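# Remove the blue snap-on lid from its jar

## Task

Get the blue snap-on lid off its jar without knocking that jar over. At the finish the jar must stand on the mat with the lid resting away from it, every other jar must be upright, and any jar that was closed must remain closed. Levering or tilting the lid off is allowed.

## Robot and tools

Robot: two arms, left_arm and right_arm, each with six joints plus a parallel gripper. The joint order for every row and every per-joint list in results is waist, shoulder, elbow, wrist pitch, wrist yaw, wrist roll. Stated ranges in rad: waist -2.618 to 3.054, shoulder 0.000 to 3.142, elbow 0.000 to 3.142, wrist pitch -1.571 to 1.571, wrist yaw -1.571 to 1.571, wrist roll -2.094 to 2.094. Real limits may differ from these by up to 0.059 rad either way.

Frames: the scene frame has its origin at table height, halfway between the nominal arm bases, with +z up, +x out over the table and left_arm on the +y side (image left/right need not match). Calibrated bases: left_arm at (+0.030, +0.376, 0) m, quat_wxyz (+1.000, 0, 0, +0.007); right_arm at (+0.025, -0.246, 0) m, quat_wxyz (+1.000, 0, 0, -0.029). Each arm reports its end_effector_position (m) and end_effector_quat_wxyz, and any wrist camera pose, in its own base frame; fixed cameras and the table use the scene frame. The reported hand point sits between the finger pads, about 1 cm short of the tips; fingers point along gripper +z and close along gripper y. Printed poses can be off by a few cm, more at long reach.

Row format (shared by execute_actions and move): one flat list of 14 numbers, each in [-1, 1], covering both arms even when only one moves: left_arm's six joint values then its opening, then right_arm's six joint values then its opening. The joint values are offsets, not poses: each is scaled (1.0 = 2.224 rad for waist, shoulder, elbow; 1.0 = 8.485 rad for the three wrist joints) and added to the Joint targets shown at the start of that action or move. Sending the same offset twice moves the joint twice. Sending 0 for a joint re-commands its current target. The opening is absolute: +1 fully open, -1 closed; in between, fingers go to where grip_measured would read that value. To leave a gripper unchanged, resend its current command (0 means half-closed, not 'no change').

execute_actions(actions, cameras): actions is a list of actions; each action is a list of up to 15 rows, one per 1/30 s step; a short action repeats its final row to fill 15 steps (0.5 s). An empty list just reports state and images. An action that would push a joint more than 0.059 rad beyond its range is rejected for both arms; a malformed action or a failing first action voids the whole call. cameras picks images: omitted/null/["all"] gives all, [] gives none; names are cam_high, cam_low, cam_left_wrist, cam_right_wrist (each 672x504).

move(target, speed, blend, opening_speed, blocking, cameras): target is one 14-number row or a list of up to 15 rows, all offsets from the same starting Joint targets. Joints travel together, so grippers follow curves; no obstacle avoidance. speed is the peak rad/s of the joint with most travel (0.01 to 12.57, default 0.5), one value or one per target. blend (rad) rounds intermediate corners. opening_speed (0.2 or more, per second on the -1..+1 scale) ramps the fingers; use a low value when closing on something fragile. Whole path is capped at 10 s. blocking=false returns after about 0.5 s while the move continues. The result adds a 'move:' line such as done, off_target, moving, held or fault, plus limits=held if steps were withheld. done/off_target say nothing about contact.

wait(seconds 0 to 10): lets the scene run holding commands. stop: brakes a running move (needs room). zoom_image(camera, region [x0, y0, x1, y1] in pixels, max 504x504): closer look at that camera's latest image. finished_scene(scene=1): ends the scene for good; the lid state must then hold without the robot.

Result lines: Joint positions and Joint velocities per arm (rad, rad/s, then finger gap in m; 0.094 fully open); 'within noise' means the arm is still. Joint targets are the base for your next offsets. grip_measured is the finger opening on the command scale (reads slightly wide when empty, narrower than a firmly held part). grip_effort_nm is motor effort (negative closing), not pad force. Joint torques include arm weight; the first three per arm wrap at ±28 N m. 'joint sent to its limit' and 'joint command not followed' (clearance check altered targets) may appear. MOTOR HOT appears at 75 °C; at 90 °C the arm folds up and stays idle; at 100 °C it collapses.

Motion notes: joint speed is limited and targets can only lead measured angles by 0.339 rad (big joints) or 2.2 rad (wrist); targets more than 200 mm of hand travel away get scaled back. Small joint steps may not start. If an arm is pressing or dragged, command its targets back past its positions.

Avoid: tipping the jar, knocking over or opening other jars, dropping or flinging the lid, anything leaving the table, fast contact, pressing far past contact, arms touching or one gripper closing on the other's fingers, and long holds at full stretch that heat motors. Objects may occasionally be nudged by outside pushes.

Each tool is called after ">>>" as name(argument=value, ...), one argument or row to a line, values as JSON.

## Session

>>> execute_actions(
  actions=[],
)

Scene clock: 0.00 s.
left_arm: end_effector_position=(+0.4128, -0.0073, +0.0960) grip_measured=+1.000 grip_effort_nm=n/a end_effector_quat_wxyz=(+0.571, -0.002, +0.821, +0.000) | right_arm: end_effector_position=(+0.4078, -0.0065, +0.0954) grip_measured=+1.000 grip_effort_nm=n/a end_effector_quat_wxyz=(+0.554, +0.026, +0.832, +0.020)
Joint positions: left_arm=[-0.035 1.594 0.439 0.799 -0.036 -0.016 0.094] | right_arm=[-0.034 1.549 0.448 0.705 -0.036 0.053 0.094]
Joint velocities: within noise
Joint torques (N m): no reading
Motor temperatures (°C): left_arm=[36 47 47 51 34 28 33] | right_arm=[28 48 45 46 30 36 33]
Heat: left arm: 51 °C; right arm: 48 °C.
Joint targets: left_arm=[-0.030 1.574 0.458 0.825 -0.041 -0.021] | right_arm=[-0.029 1.536 0.460 0.709 -0.042 0.049]
Tool commands: left_gripper/opening=+1.0 right_gripper/opening=+1.0

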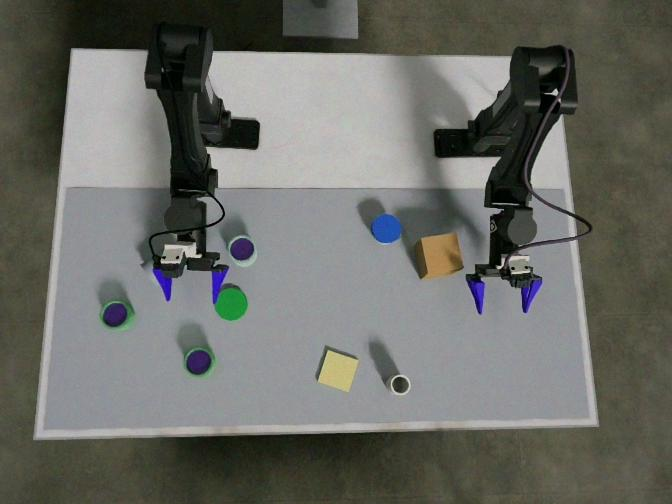

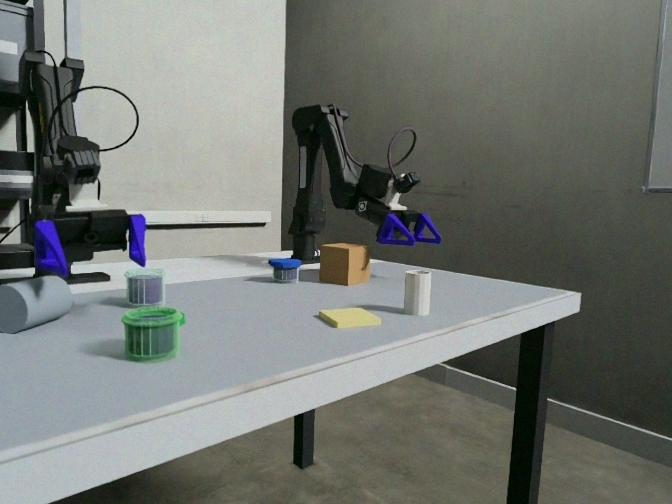

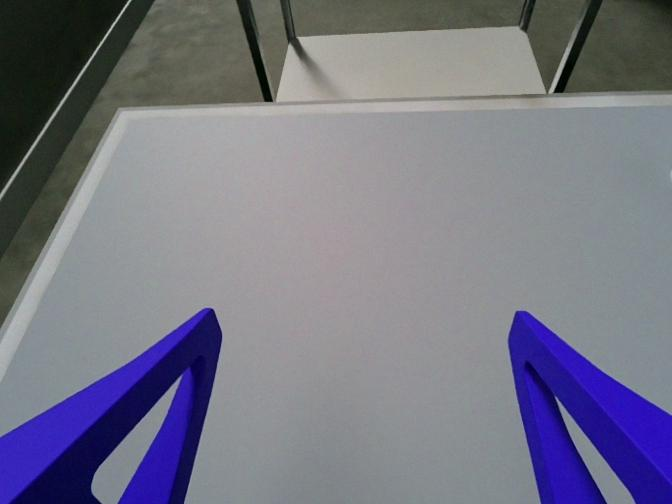

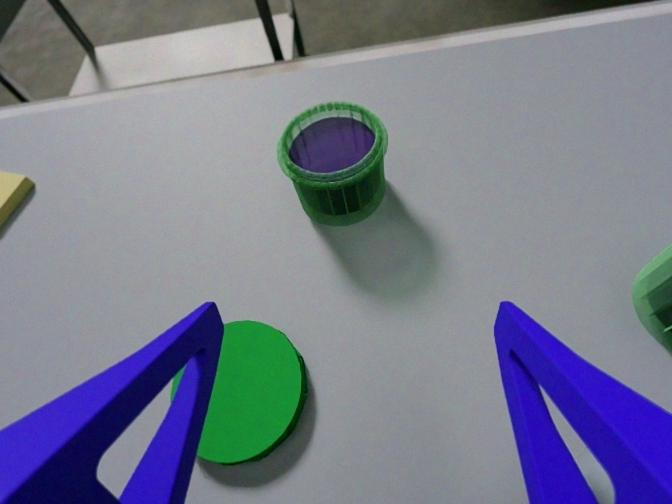

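>>> zoom_image(
  camera="cam_high",
  region=[330, 170, 490, 290],
)

>>> zoom_image(
  camera="cam_low",
  region=[240, 235, 400, 315],
)

Scaled by 3.150 from the camera's 672x504 image, which has a finer 960x720 frame.

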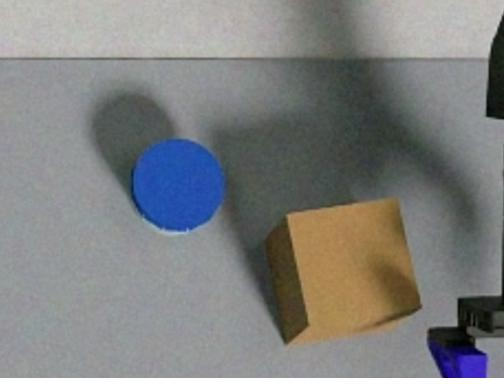

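Scaled by 3.150 from the camera's 672x504 image, which has a finer 960x720 frame.

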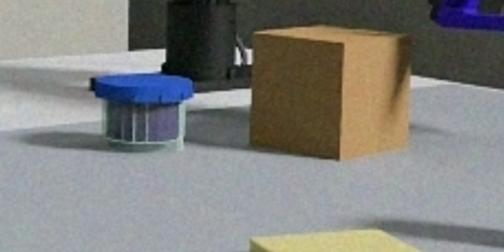

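>>> move(
  target=[
    [0,-0.172,0.2824,-0.2027,0.0048,0.0025,1,0,-0.135,0.135,-0.03,0.0049,-0.0058,1],
    [-0.3116,-0.172,0.2824,-0.2027,0.0048,0.0025,1,0.4573,-0.135,0.135,-0.03,0.0049,-0.0058,1],
    [-0.3116,-0.172,0.2824,-0.2027,0.0048,0.0025,1,0.4573,-0.0638,0.0967,-0.0813,0.0049,-0.0058,1],
  ],
  speed=1.0,
  blend=0.1,
)

Scene clock: 9.37 s.
left_arm: end_effector_position=(+0.2288, -0.1968, +0.1656) grip_measured=+1.000 grip_effort_nm=-0.012 end_effector_quat_wxyz=(+0.238, +0.336, +0.908, -0.085) | right_arm: end_effector_position=(+0.2192, +0.3283, +0.1097) grip_measured=+1.000 grip_effort_nm=-0.012 end_effector_quat_wxyz=(+0.387, -0.417, +0.795, +0.208)
Joint positions: left_arm=[-0.721 1.218 1.042 -0.884 -0.013 -0.01 0.094] | right_arm=[0.981 1.398 0.678 0.061 0.004 0.013 0.094]
Joint velocities: within noise
Joint torques (N m): left_arm=[-0.1 -4.37 9.52 1.03 0.06 0.02] | right_arm=[-0.1 -4.66 5.49 1.4 0.06 -0.07]
Motor temperatures (°C): left_arm=[36 47 47 52 34 28 33] | right_arm=[28 49 46 47 30 36 32]
Heat: left arm: 52 °C; right arm: 49 °C.
Joint targets: left_arm=[-0.723 1.192 1.086 -0.895 -0.001 0.000] | right_arm=[0.988 1.395 0.675 0.020 0.000 -0.001]
move: off_target (left_arm, right_arm); left_arm: the elbow is farthest, 0.045 rad from its target; right_arm: the wrist pitch is farthest, 0.041 rad from its target

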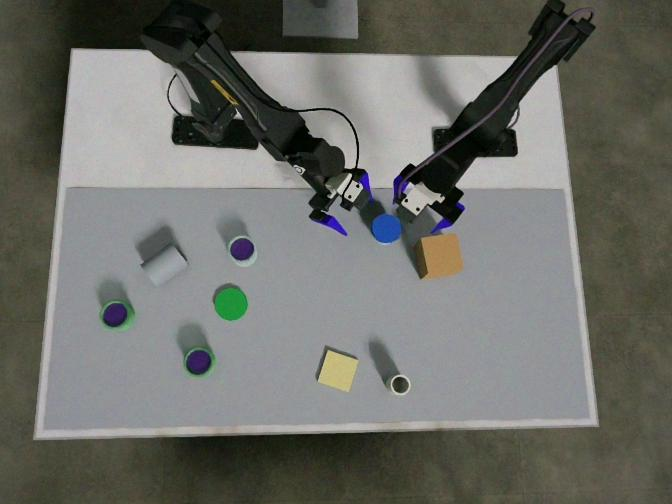

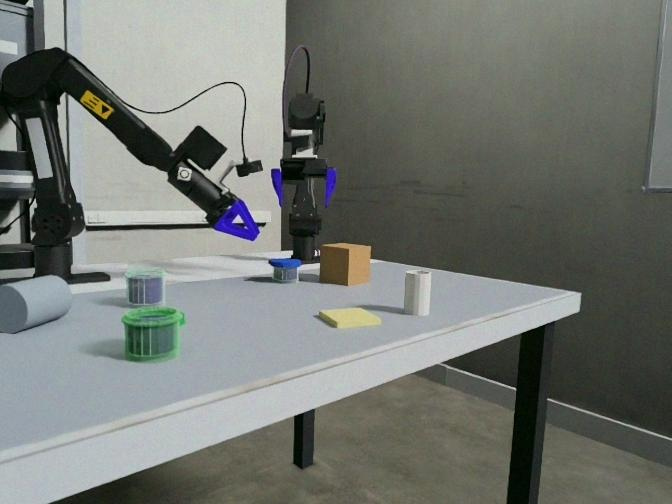

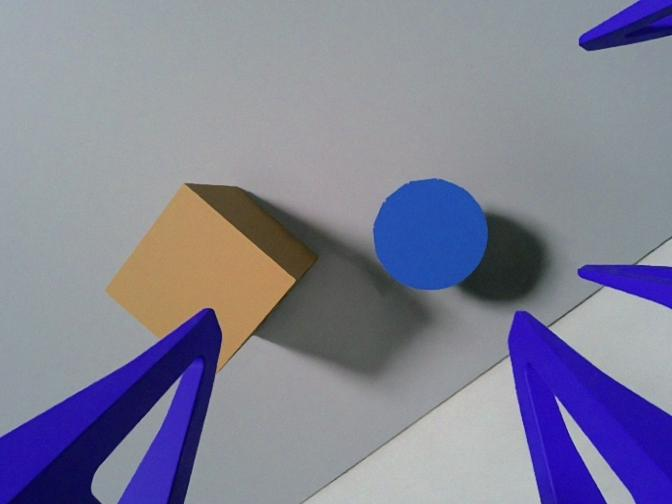

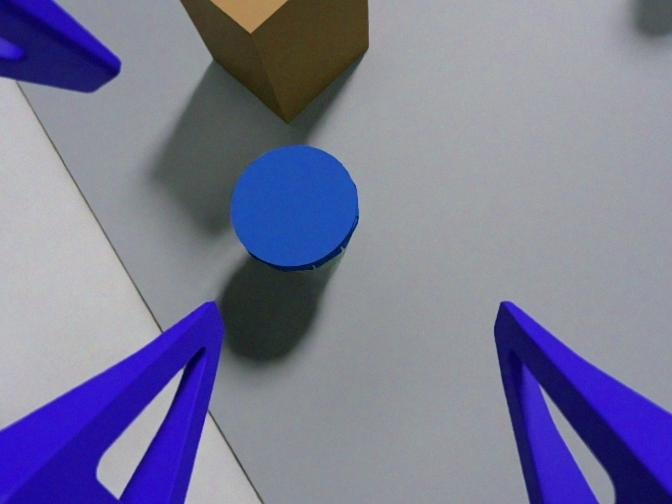

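>>> zoom_image(
  camera="cam_high",
  region=[300, 140, 480, 280],
)

Scaled by 2.800 from the camera's 672x504 image, which has a finer 960x720 frame.

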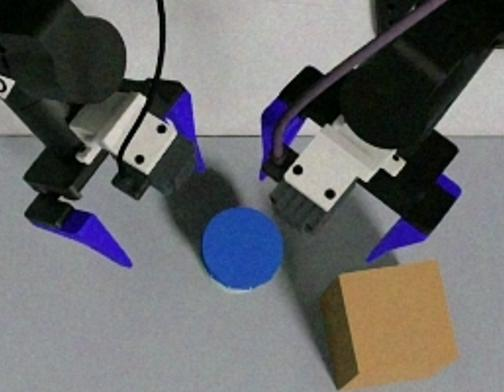

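>>> move(
  target=[0,0,0,0,0,0,1,0.0237,0,0,0,0,0,1],
  speed=0.4,
)

Scene clock: 12.10 s.
left_arm: end_effector_position=(+0.2288, -0.1968, +0.1656) grip_measured=+1.000 grip_effort_nm=-0.017 end_effector_quat_wxyz=(+0.238, +0.336, +0.908, -0.085) | right_arm: end_effector_position=(+0.1998, +0.3401, +0.1094) grip_measured=+1.000 grip_effort_nm=-0.022 end_effector_quat_wxyz=(+0.378, -0.440, +0.783, +0.223)
Joint positions: left_arm=[-0.721 1.218 1.042 -0.884 -0.013 -0.01 0.094] | right_arm=[1.033 1.398 0.678 0.059 -0.009 0.013 0.094]
Joint velocities: within noise
Joint torques (N m): left_arm=[-0.06 -4.36 9.54 1.01 0.06 0.04] | right_arm=[0.25 -4.56 5.75 1.46 0.03 -0.07]
Motor temperatures (°C): left_arm=[35 47 48 52 34 28 33] | right_arm=[28 49 46 47 30 36 32]
Heat: left arm: 52 °C; right arm: 49 °C.
Joint targets: left_arm=[-0.723 1.192 1.086 -0.895 -0.001 0.000] | right_arm=[1.041 1.395 0.675 0.020 0.000 -0.001]
move: off_target (left_arm, right_arm); left_arm: the elbow is farthest, 0.044 rad from its target; right_arm: the wrist pitch is farthest, 0.039 rad from its target

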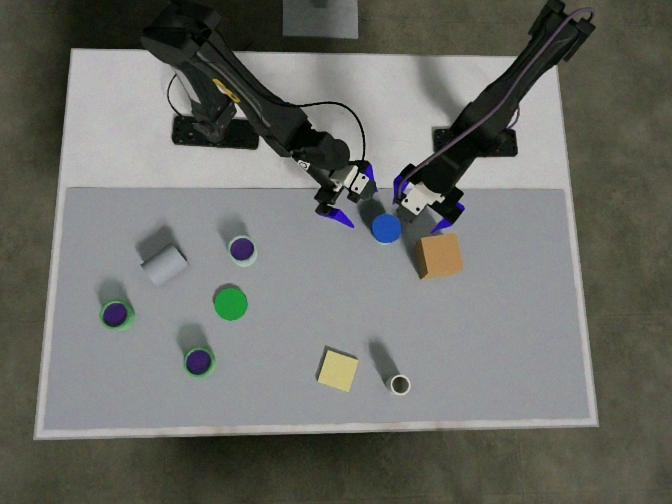

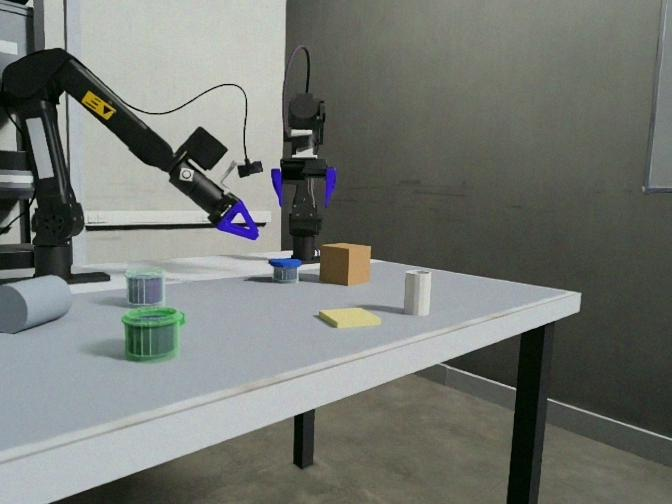

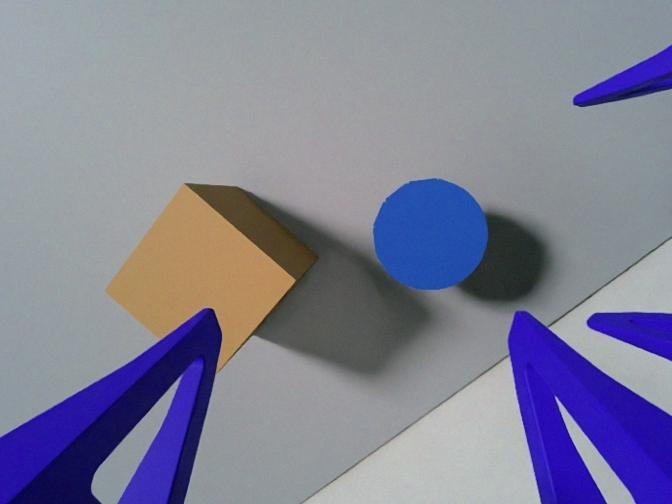

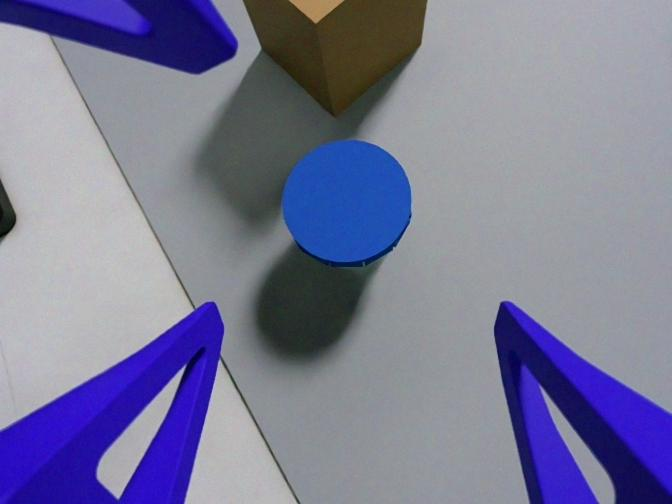

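>>> move(
  target=[0,0,0,0,0,0,1,0.003,0.12,0.023,0.0226,0,0,1],
  speed=0.3,
)

Scene clock: 14.40 s.
left_arm: end_effector_position=(+0.2288, -0.1968, +0.1656) grip_measured=+1.000 grip_effort_nm=-0.017 end_effector_quat_wxyz=(+0.238, +0.336, +0.908, -0.085) | right_arm: end_effector_position=(+0.2033, +0.3473, +0.0342) grip_measured=+1.000 grip_effort_nm=-0.012 end_effector_quat_wxyz=(+0.319, -0.455, +0.809, +0.189)
Joint positions: left_arm=[-0.721 1.218 1.042 -0.884 -0.013 -0.01 0.094] | right_arm=[1.035 1.656 0.69 0.156 -0.009 0.013 0.094]
Joint velocities: within noise
Joint torques (N m): left_arm=[-0.12 -4.42 9.63 1.01 0.07 0.03] | right_arm=[0.57 -5.38 7.95 2.27 0.06 -0.11]
Motor temperatures (°C): left_arm=[35 47 48 51 34 28 33] | right_arm=[28 49 46 47 30 35 32]
Heat: left arm: 51 °C; right arm: 49 °C.
Joint targets: left_arm=[-0.723 1.192 1.086 -0.895 -0.001 0.000] | right_arm=[1.047 1.661 0.726 0.211 0.000 -0.001]
move: off_target (left_arm, right_arm); left_arm: the elbow is farthest, 0.044 rad from its target; right_arm: the wrist pitch is farthest, 0.056 rad from its target

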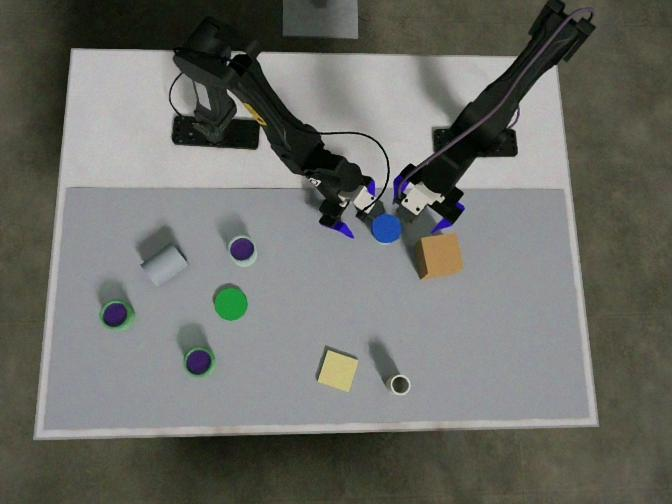

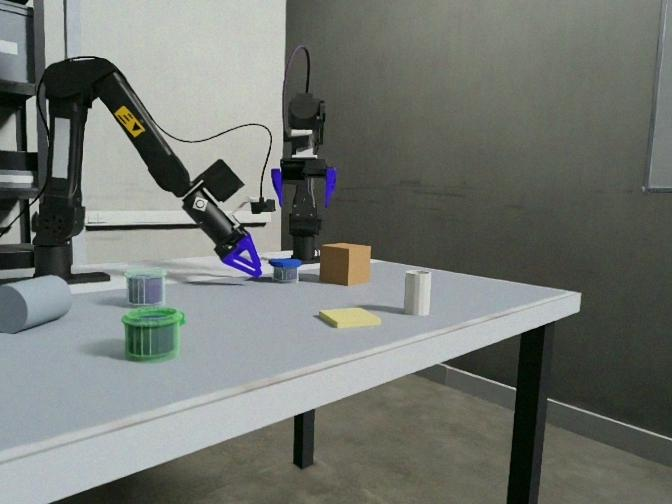

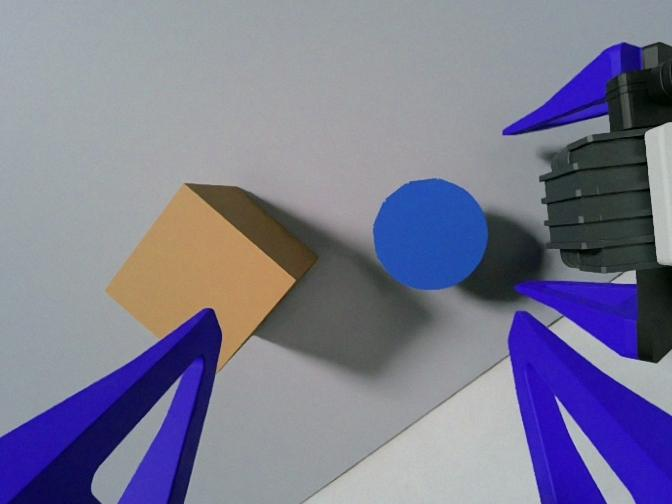

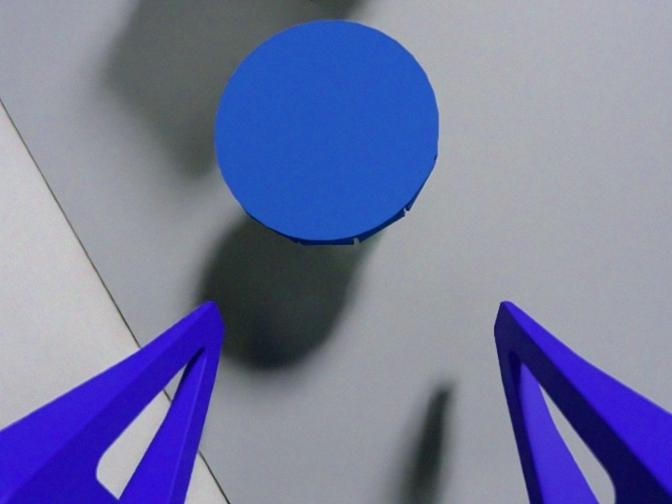

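>>> move(
  target=[
    [0,0,0,0,0,0,1,0.0081,0.02,0.015,0.006,0,0,1],
    [0,0,0,0,0,0,1,0.0081,0.0827,0.0463,0.0171,0,0,1],
  ],
  speed=0.25,
)

>>> zoom_image(
  camera="cam_low",
  region=[200, 215, 360, 305],
)

Scene clock: 16.83 s.
left_arm: end_effector_position=(+0.2288, -0.1968, +0.1656) grip_measured=+1.000 grip_effort_nm=-0.012 end_effector_quat_wxyz=(+0.238, +0.336, +0.907, -0.084) | right_arm: end_effector_position=(+0.2186, +0.3905, +0.0235) grip_measured=+1.000 grip_effort_nm=-0.012 end_effector_quat_wxyz=(+0.344, -0.457, +0.794, +0.208)
Joint positions: left_arm=[-0.721 1.218 1.042 -0.884 -0.013 -0.008 0.094] | right_arm=[1.055 1.837 0.794 0.298 -0.009 0.013 0.094]
Joint velocities: within noise
Joint torques (N m): left_arm=[-0.08 -4.36 9.51 1 0.08 0.04] | right_arm=[0.21 -6.79 7.73 2.4 0.08 -0.13]
Motor temperatures (°C): left_arm=[35 46 48 51 34 28 33] | right_arm=[28 49 46 47 30 35 32]
Heat: left arm: 51 °C; right arm: 49 °C.
Joint targets: left_arm=[-0.723 1.192 1.086 -0.895 -0.001 0.000] | right_arm=[1.066 1.845 0.829 0.357 0.000 -0.001]
move: off_target (left_arm, right_arm); left_arm: the elbow is farthest, 0.044 rad from its target; right_arm: the wrist pitch is farthest, 0.058 rad from its target

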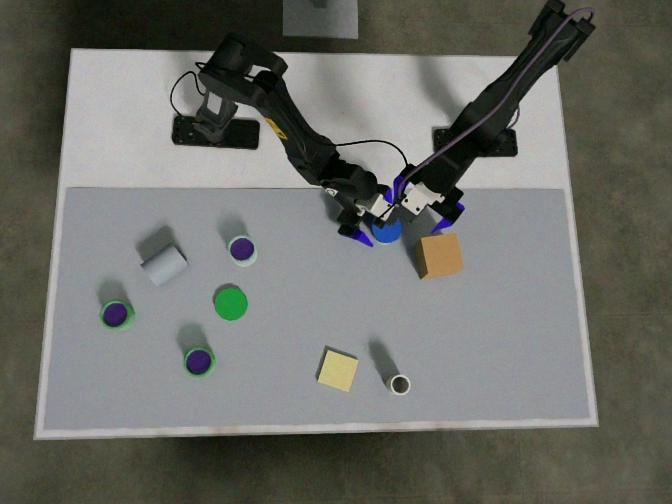

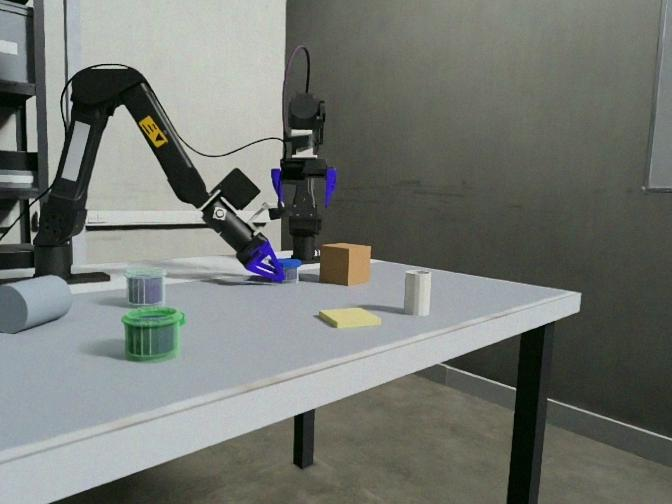

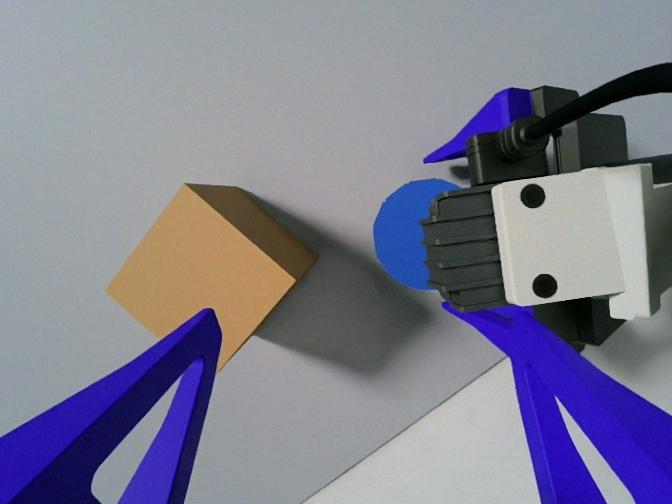

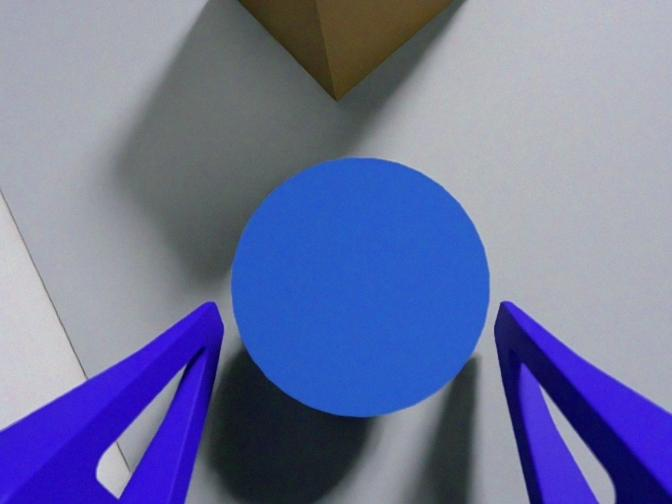

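Scaled by 3.150 from the camera's 672x504 image, which has a finer 960x720 frame.

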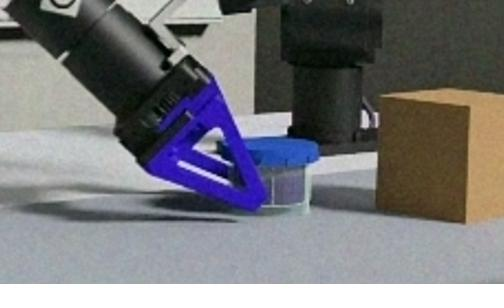

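>>> move(
  target=[0,0,0,0,0,0,1,0,0.1007,-0.1066,0.0974,0,0,1],
  speed=0.5,
)

>>> zoom_image(
  camera="cam_low",
  region=[200, 215, 360, 305],
)

Scene clock: 22.33 s.
left_arm: end_effector_position=(+0.2288, -0.1968, +0.1656) grip_measured=+1.000 grip_effort_nm=-0.017 end_effector_quat_wxyz=(+0.238, +0.336, +0.907, -0.084) | right_arm: end_effector_position=(+0.2268, +0.4049, +0.0311) grip_measured=+1.000 grip_effort_nm=-0.012 end_effector_quat_wxyz=(+0.494, -0.409, +0.708, +0.296)
Joint positions: left_arm=[-0.721 1.218 1.042 -0.884 -0.013 -0.008 0.094] | right_arm=[1.055 2.06 0.597 1.121 -0.009 0.013 0.094]
Joint velocities: within noise
Joint torques (N m): left_arm=[-0.02 -4.26 9.5 1.04 0.06 0.02] | right_arm=[0.54 -6.61 2.61 2.71 0.05 -0.15]
Motor temperatures (°C): left_arm=[35 46 48 51 34 28 33] | right_arm=[28 49 46 48 30 35 32]
Heat: left arm: 51 °C; right arm: 49 °C.
Joint targets: left_arm=[-0.723 1.192 1.086 -0.895 -0.001 0.000] | right_arm=[1.066 2.069 0.592 1.183 0.000 -0.001]
move: off_target (left_arm, right_arm); left_arm: the elbow is farthest, 0.044 rad from its target; right_arm: the wrist pitch is farthest, 0.063 rad from its target

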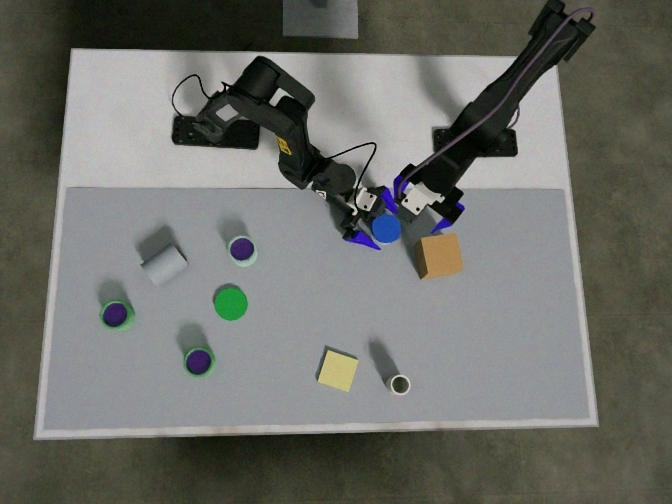

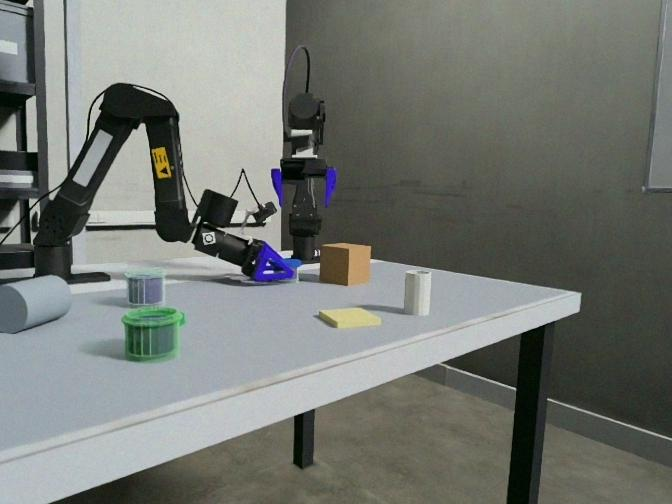

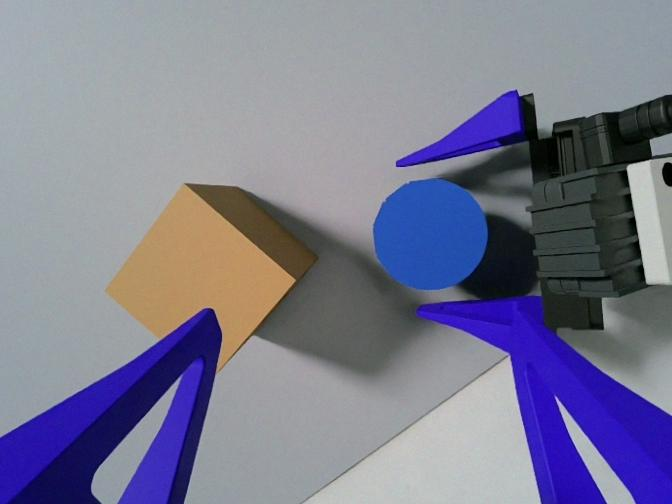

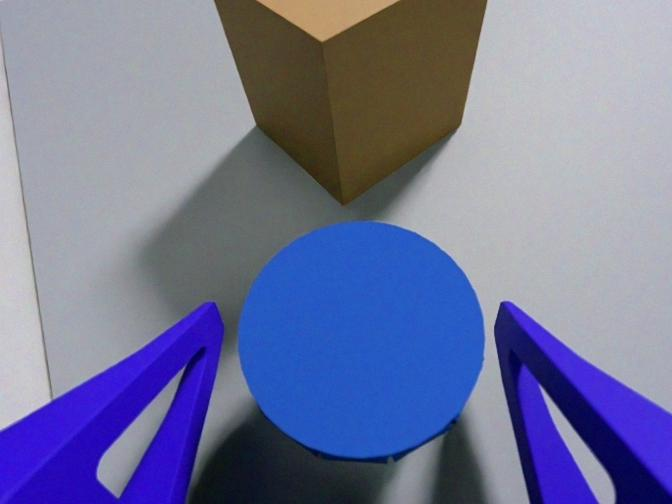

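Scaled by 3.150 from the camera's 672x504 image, which has a finer 960x720 frame.

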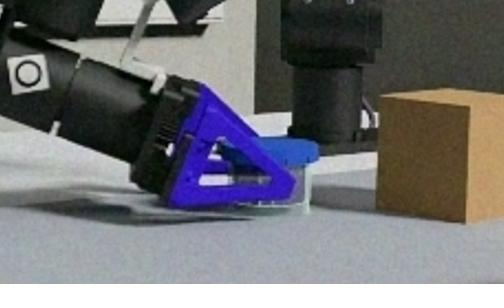

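>>> move(
  target=[0,0,0,0,0,0,1,0,-0.036,0.0072,-0.0224,0,0,1],
  speed=0.4,
)

>>> zoom_image(
  camera="cam_low",
  region=[220, 235, 320, 295],
)

Scene clock: 25.23 s.
left_arm: end_effector_position=(+0.2288, -0.1968, +0.1656) grip_measured=+1.000 grip_effort_nm=-0.012 end_effector_quat_wxyz=(+0.238, +0.336, +0.907, -0.084) | right_arm: end_effector_position=(+0.2250, +0.4012, +0.0278) grip_measured=+1.000 grip_effort_nm=-0.017 end_effector_quat_wxyz=(+0.478, -0.415, +0.719, +0.286)
Joint positions: left_arm=[-0.721 1.218 1.042 -0.884 -0.013 -0.008 0.094] | right_arm=[1.055 2.024 0.597 1.039 -0.007 0.013 0.094]
Joint velocities: within noise
Joint torques (N m): left_arm=[-0.17 -4.44 9.59 1.01 0.06 0.05] | right_arm=[0.47 -10.8 4.15 1.54 -0.03 -0.11]
Motor temperatures (°C): left_arm=[35 46 48 51 33 28 33] | right_arm=[28 49 46 48 30 35 32]
Heat: left arm: 51 °C; right arm: 49 °C.
Joint targets: left_arm=[-0.723 1.192 1.086 -0.895 -0.001 0.000] | right_arm=[1.066 1.989 0.608 0.993 0.000 -0.001]
move: off_target (left_arm, right_arm); left_arm: the elbow is farthest, 0.044 rad from its target; right_arm: the wrist pitch is farthest, 0.046 rad from its target

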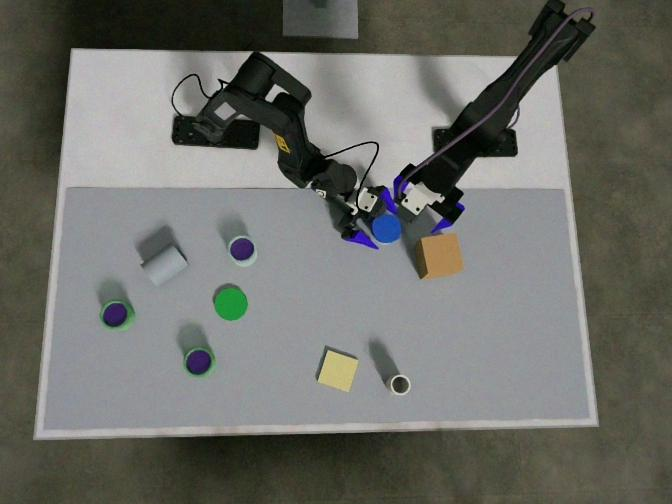

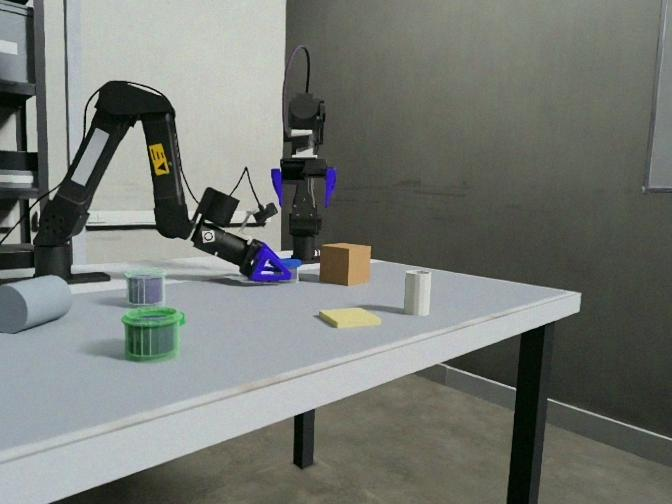

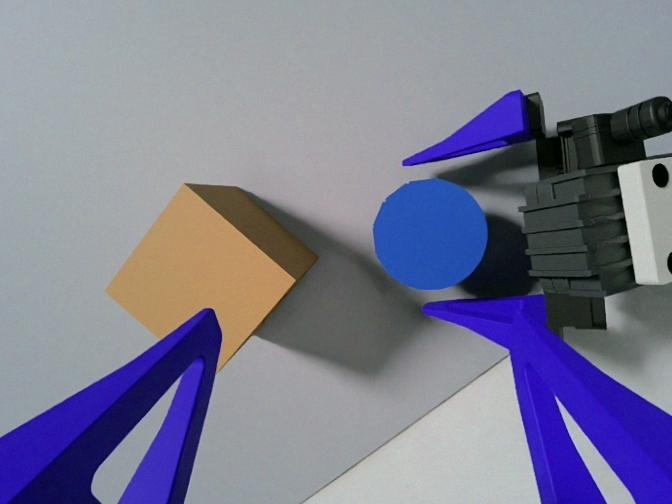

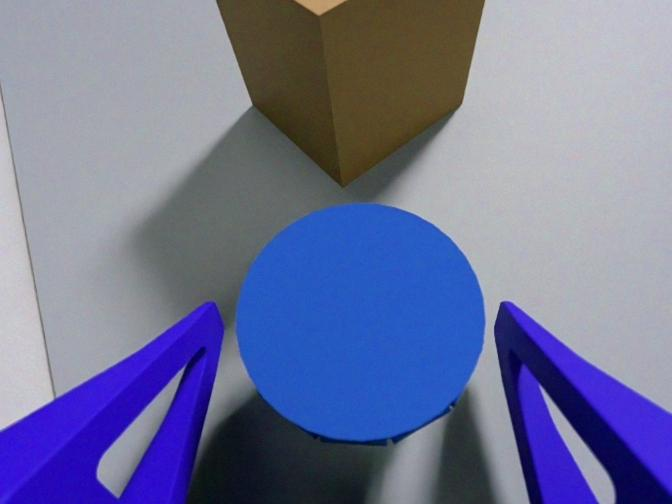

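Scaled by 5.040 from the camera's 672x504 image, which has a finer 960x720 frame.

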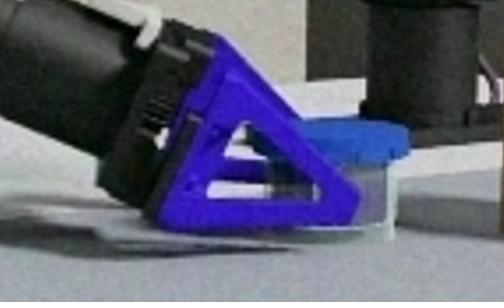

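>>> move(
  target=[
    [0,0,0,0,0,0,1,-0.003,-0.2621,-0.179,-0.0114,0,0,1],
    [0,0,0,0,0,0,1,-0.1574,-0.2621,-0.179,-0.0114,0,0,1],
    [-0.0346,0.3138,0.3210,-0.0631,0,-0.198,1,-0.1574,-0.2621,-0.179,-0.0114,0,0,1],
  ],
  speed=[0.4,0.7,0.8],
)

>>> zoom_image(
  camera="cam_low",
  region=[220, 205, 380, 305],
)

Scene clock: 33.67 s.
left_arm: end_effector_position=(+0.2537, -0.2558, +0.1473) grip_measured=+1.000 grip_effort_nm=-0.017 end_effector_quat_wxyz=(+0.001, -0.423, +0.906, -0.013) | right_arm: end_effector_position=(+0.2753, +0.2391, +0.1052) grip_measured=+1.000 grip_effort_nm=-0.017 end_effector_quat_wxyz=(+0.566, -0.273, +0.748, +0.214)
Joint positions: left_arm=[-0.789 1.891 1.756 -1.41 0.007 -1.663 0.094] | right_arm=[0.714 1.431 0.218 0.943 0.004 0.012 0.094]
Joint velocities: within noise
Joint torques (N m): left_arm=[-0.34 -7.23 8.83 -0.06 0.01 -0.11] | right_arm=[-0.25 -4.94 3.82 1.58 0.04 -0.14]
Motor temperatures (°C): left_arm=[35 46 48 50 33 28 32] | right_arm=[28 49 45 47 30 35 32]
Heat: left arm: 50 °C; right arm: 49 °C.
Joint targets: left_arm=[-0.800 1.890 1.800 -1.430 -0.001 -1.680] | right_arm=[0.715 1.406 0.210 0.896 0.000 -0.001]
move: off_target (left_arm, right_arm); left_arm: the elbow is farthest, 0.044 rad from its target; right_arm: the wrist pitch is farthest, 0.046 rad from its target

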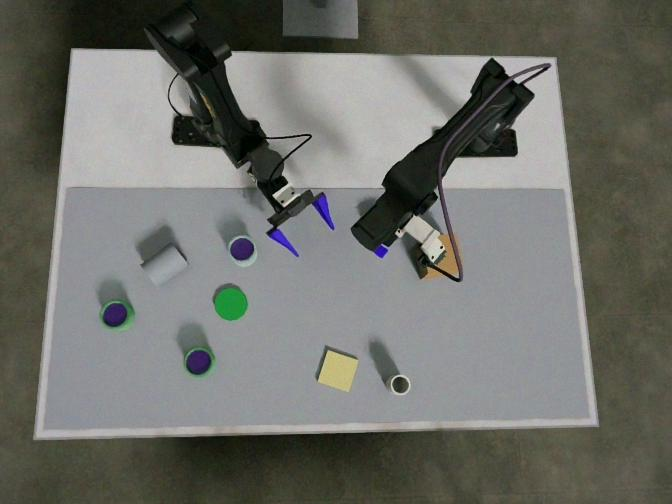

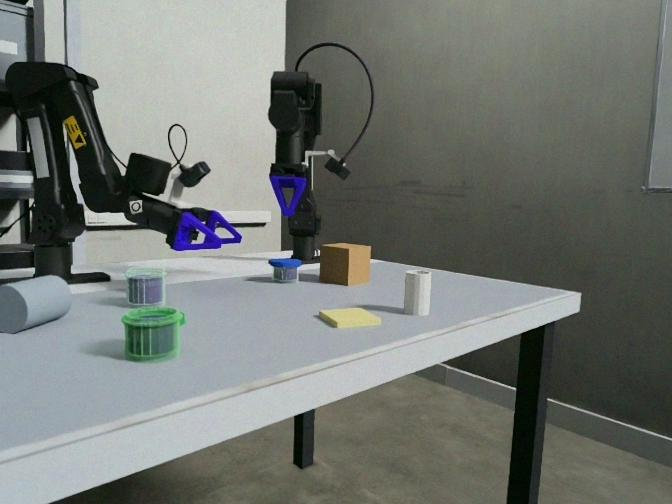

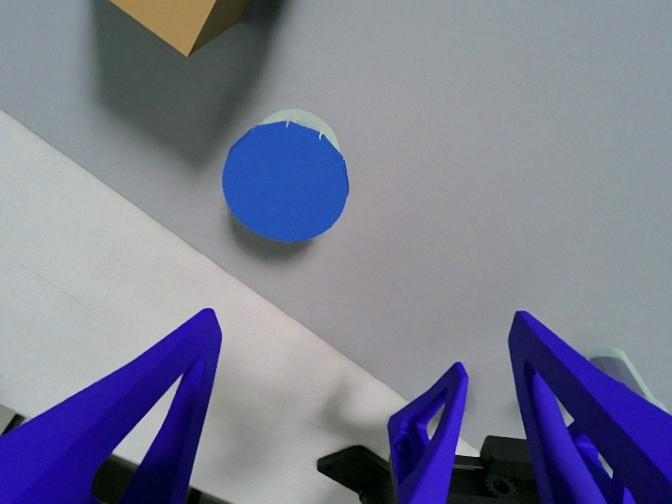

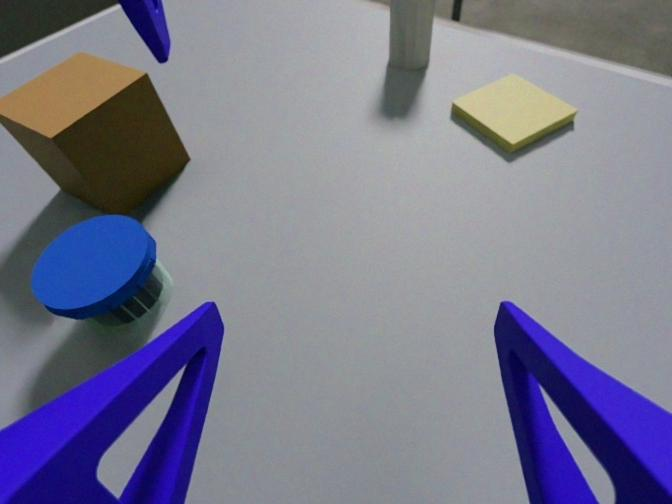

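Scaled by 3.150 from the camera's 672x504 image, which has a finer 960x720 frame.

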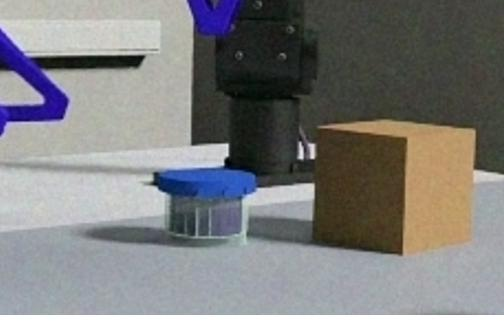

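>>> move(
  target=[-0.0009,-0.0591,-0.1502,0.0232,0,0,1,0,0,0,0,0,0,1],
  speed=0.4,
)

Scene clock: 36.53 s.
left_arm: end_effector_position=(+0.2290, -0.2320, +0.1012) grip_measured=+1.000 grip_effort_nm=-0.022 end_effector_quat_wxyz=(-0.009, -0.423, +0.906, +0.012) | right_arm: end_effector_position=(+0.2753, +0.2391, +0.1052) grip_measured=+1.000 grip_effort_nm=-0.022 end_effector_quat_wxyz=(+0.566, -0.273, +0.748, +0.214)
Joint positions: left_arm=[-0.79 1.809 1.466 -1.257 0.009 -1.663 0.094] | right_arm=[0.714 1.431 0.218 0.943 0.004 0.012 0.094]
Joint velocities: within noise
Joint torques (N m): left_arm=[-0.46 -10.52 5.38 0.33 -0.03 -0.12] | right_arm=[-0.43 -5.19 3.74 1.62 0.01 -0.1]
Motor temperatures (°C): left_arm=[35 46 48 49 33 28 32] | right_arm=[28 49 45 46 30 35 32]
Heat: left arm: 49 °C; right arm: 49 °C.
Joint targets: left_arm=[-0.802 1.758 1.466 -1.233 -0.001 -1.680] | right_arm=[0.715 1.406 0.210 0.896 0.000 -0.001]
move: off_target (left_arm, right_arm); left_arm: the shoulder is farthest, 0.050 rad from its target; right_arm: the wrist pitch is farthest, 0.047 rad from its target

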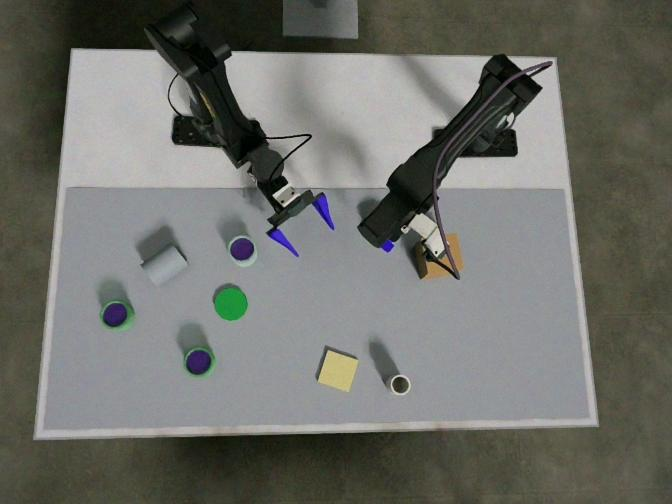

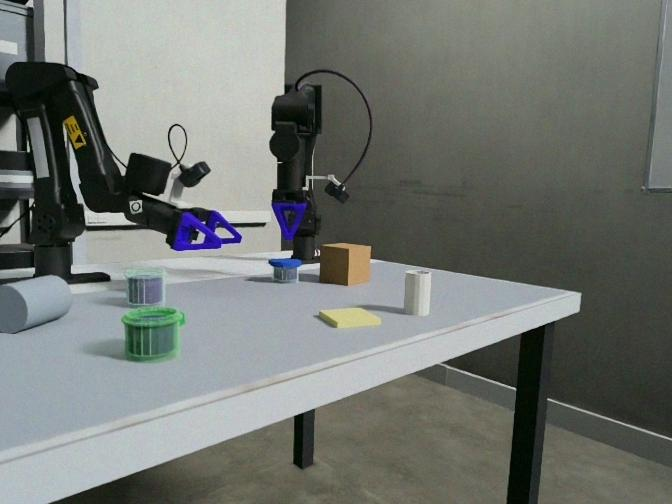

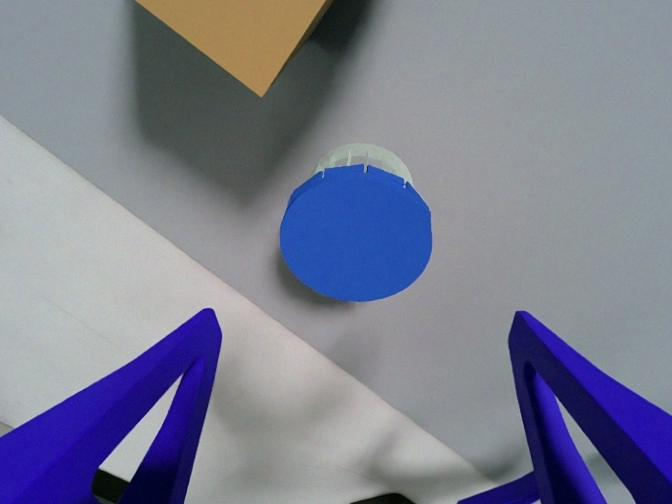

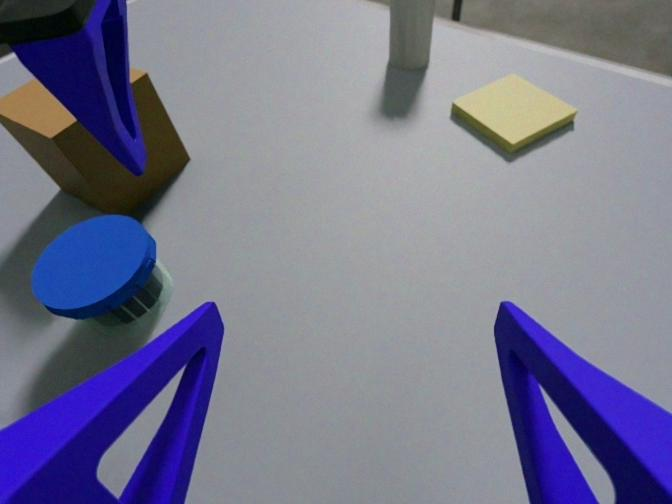

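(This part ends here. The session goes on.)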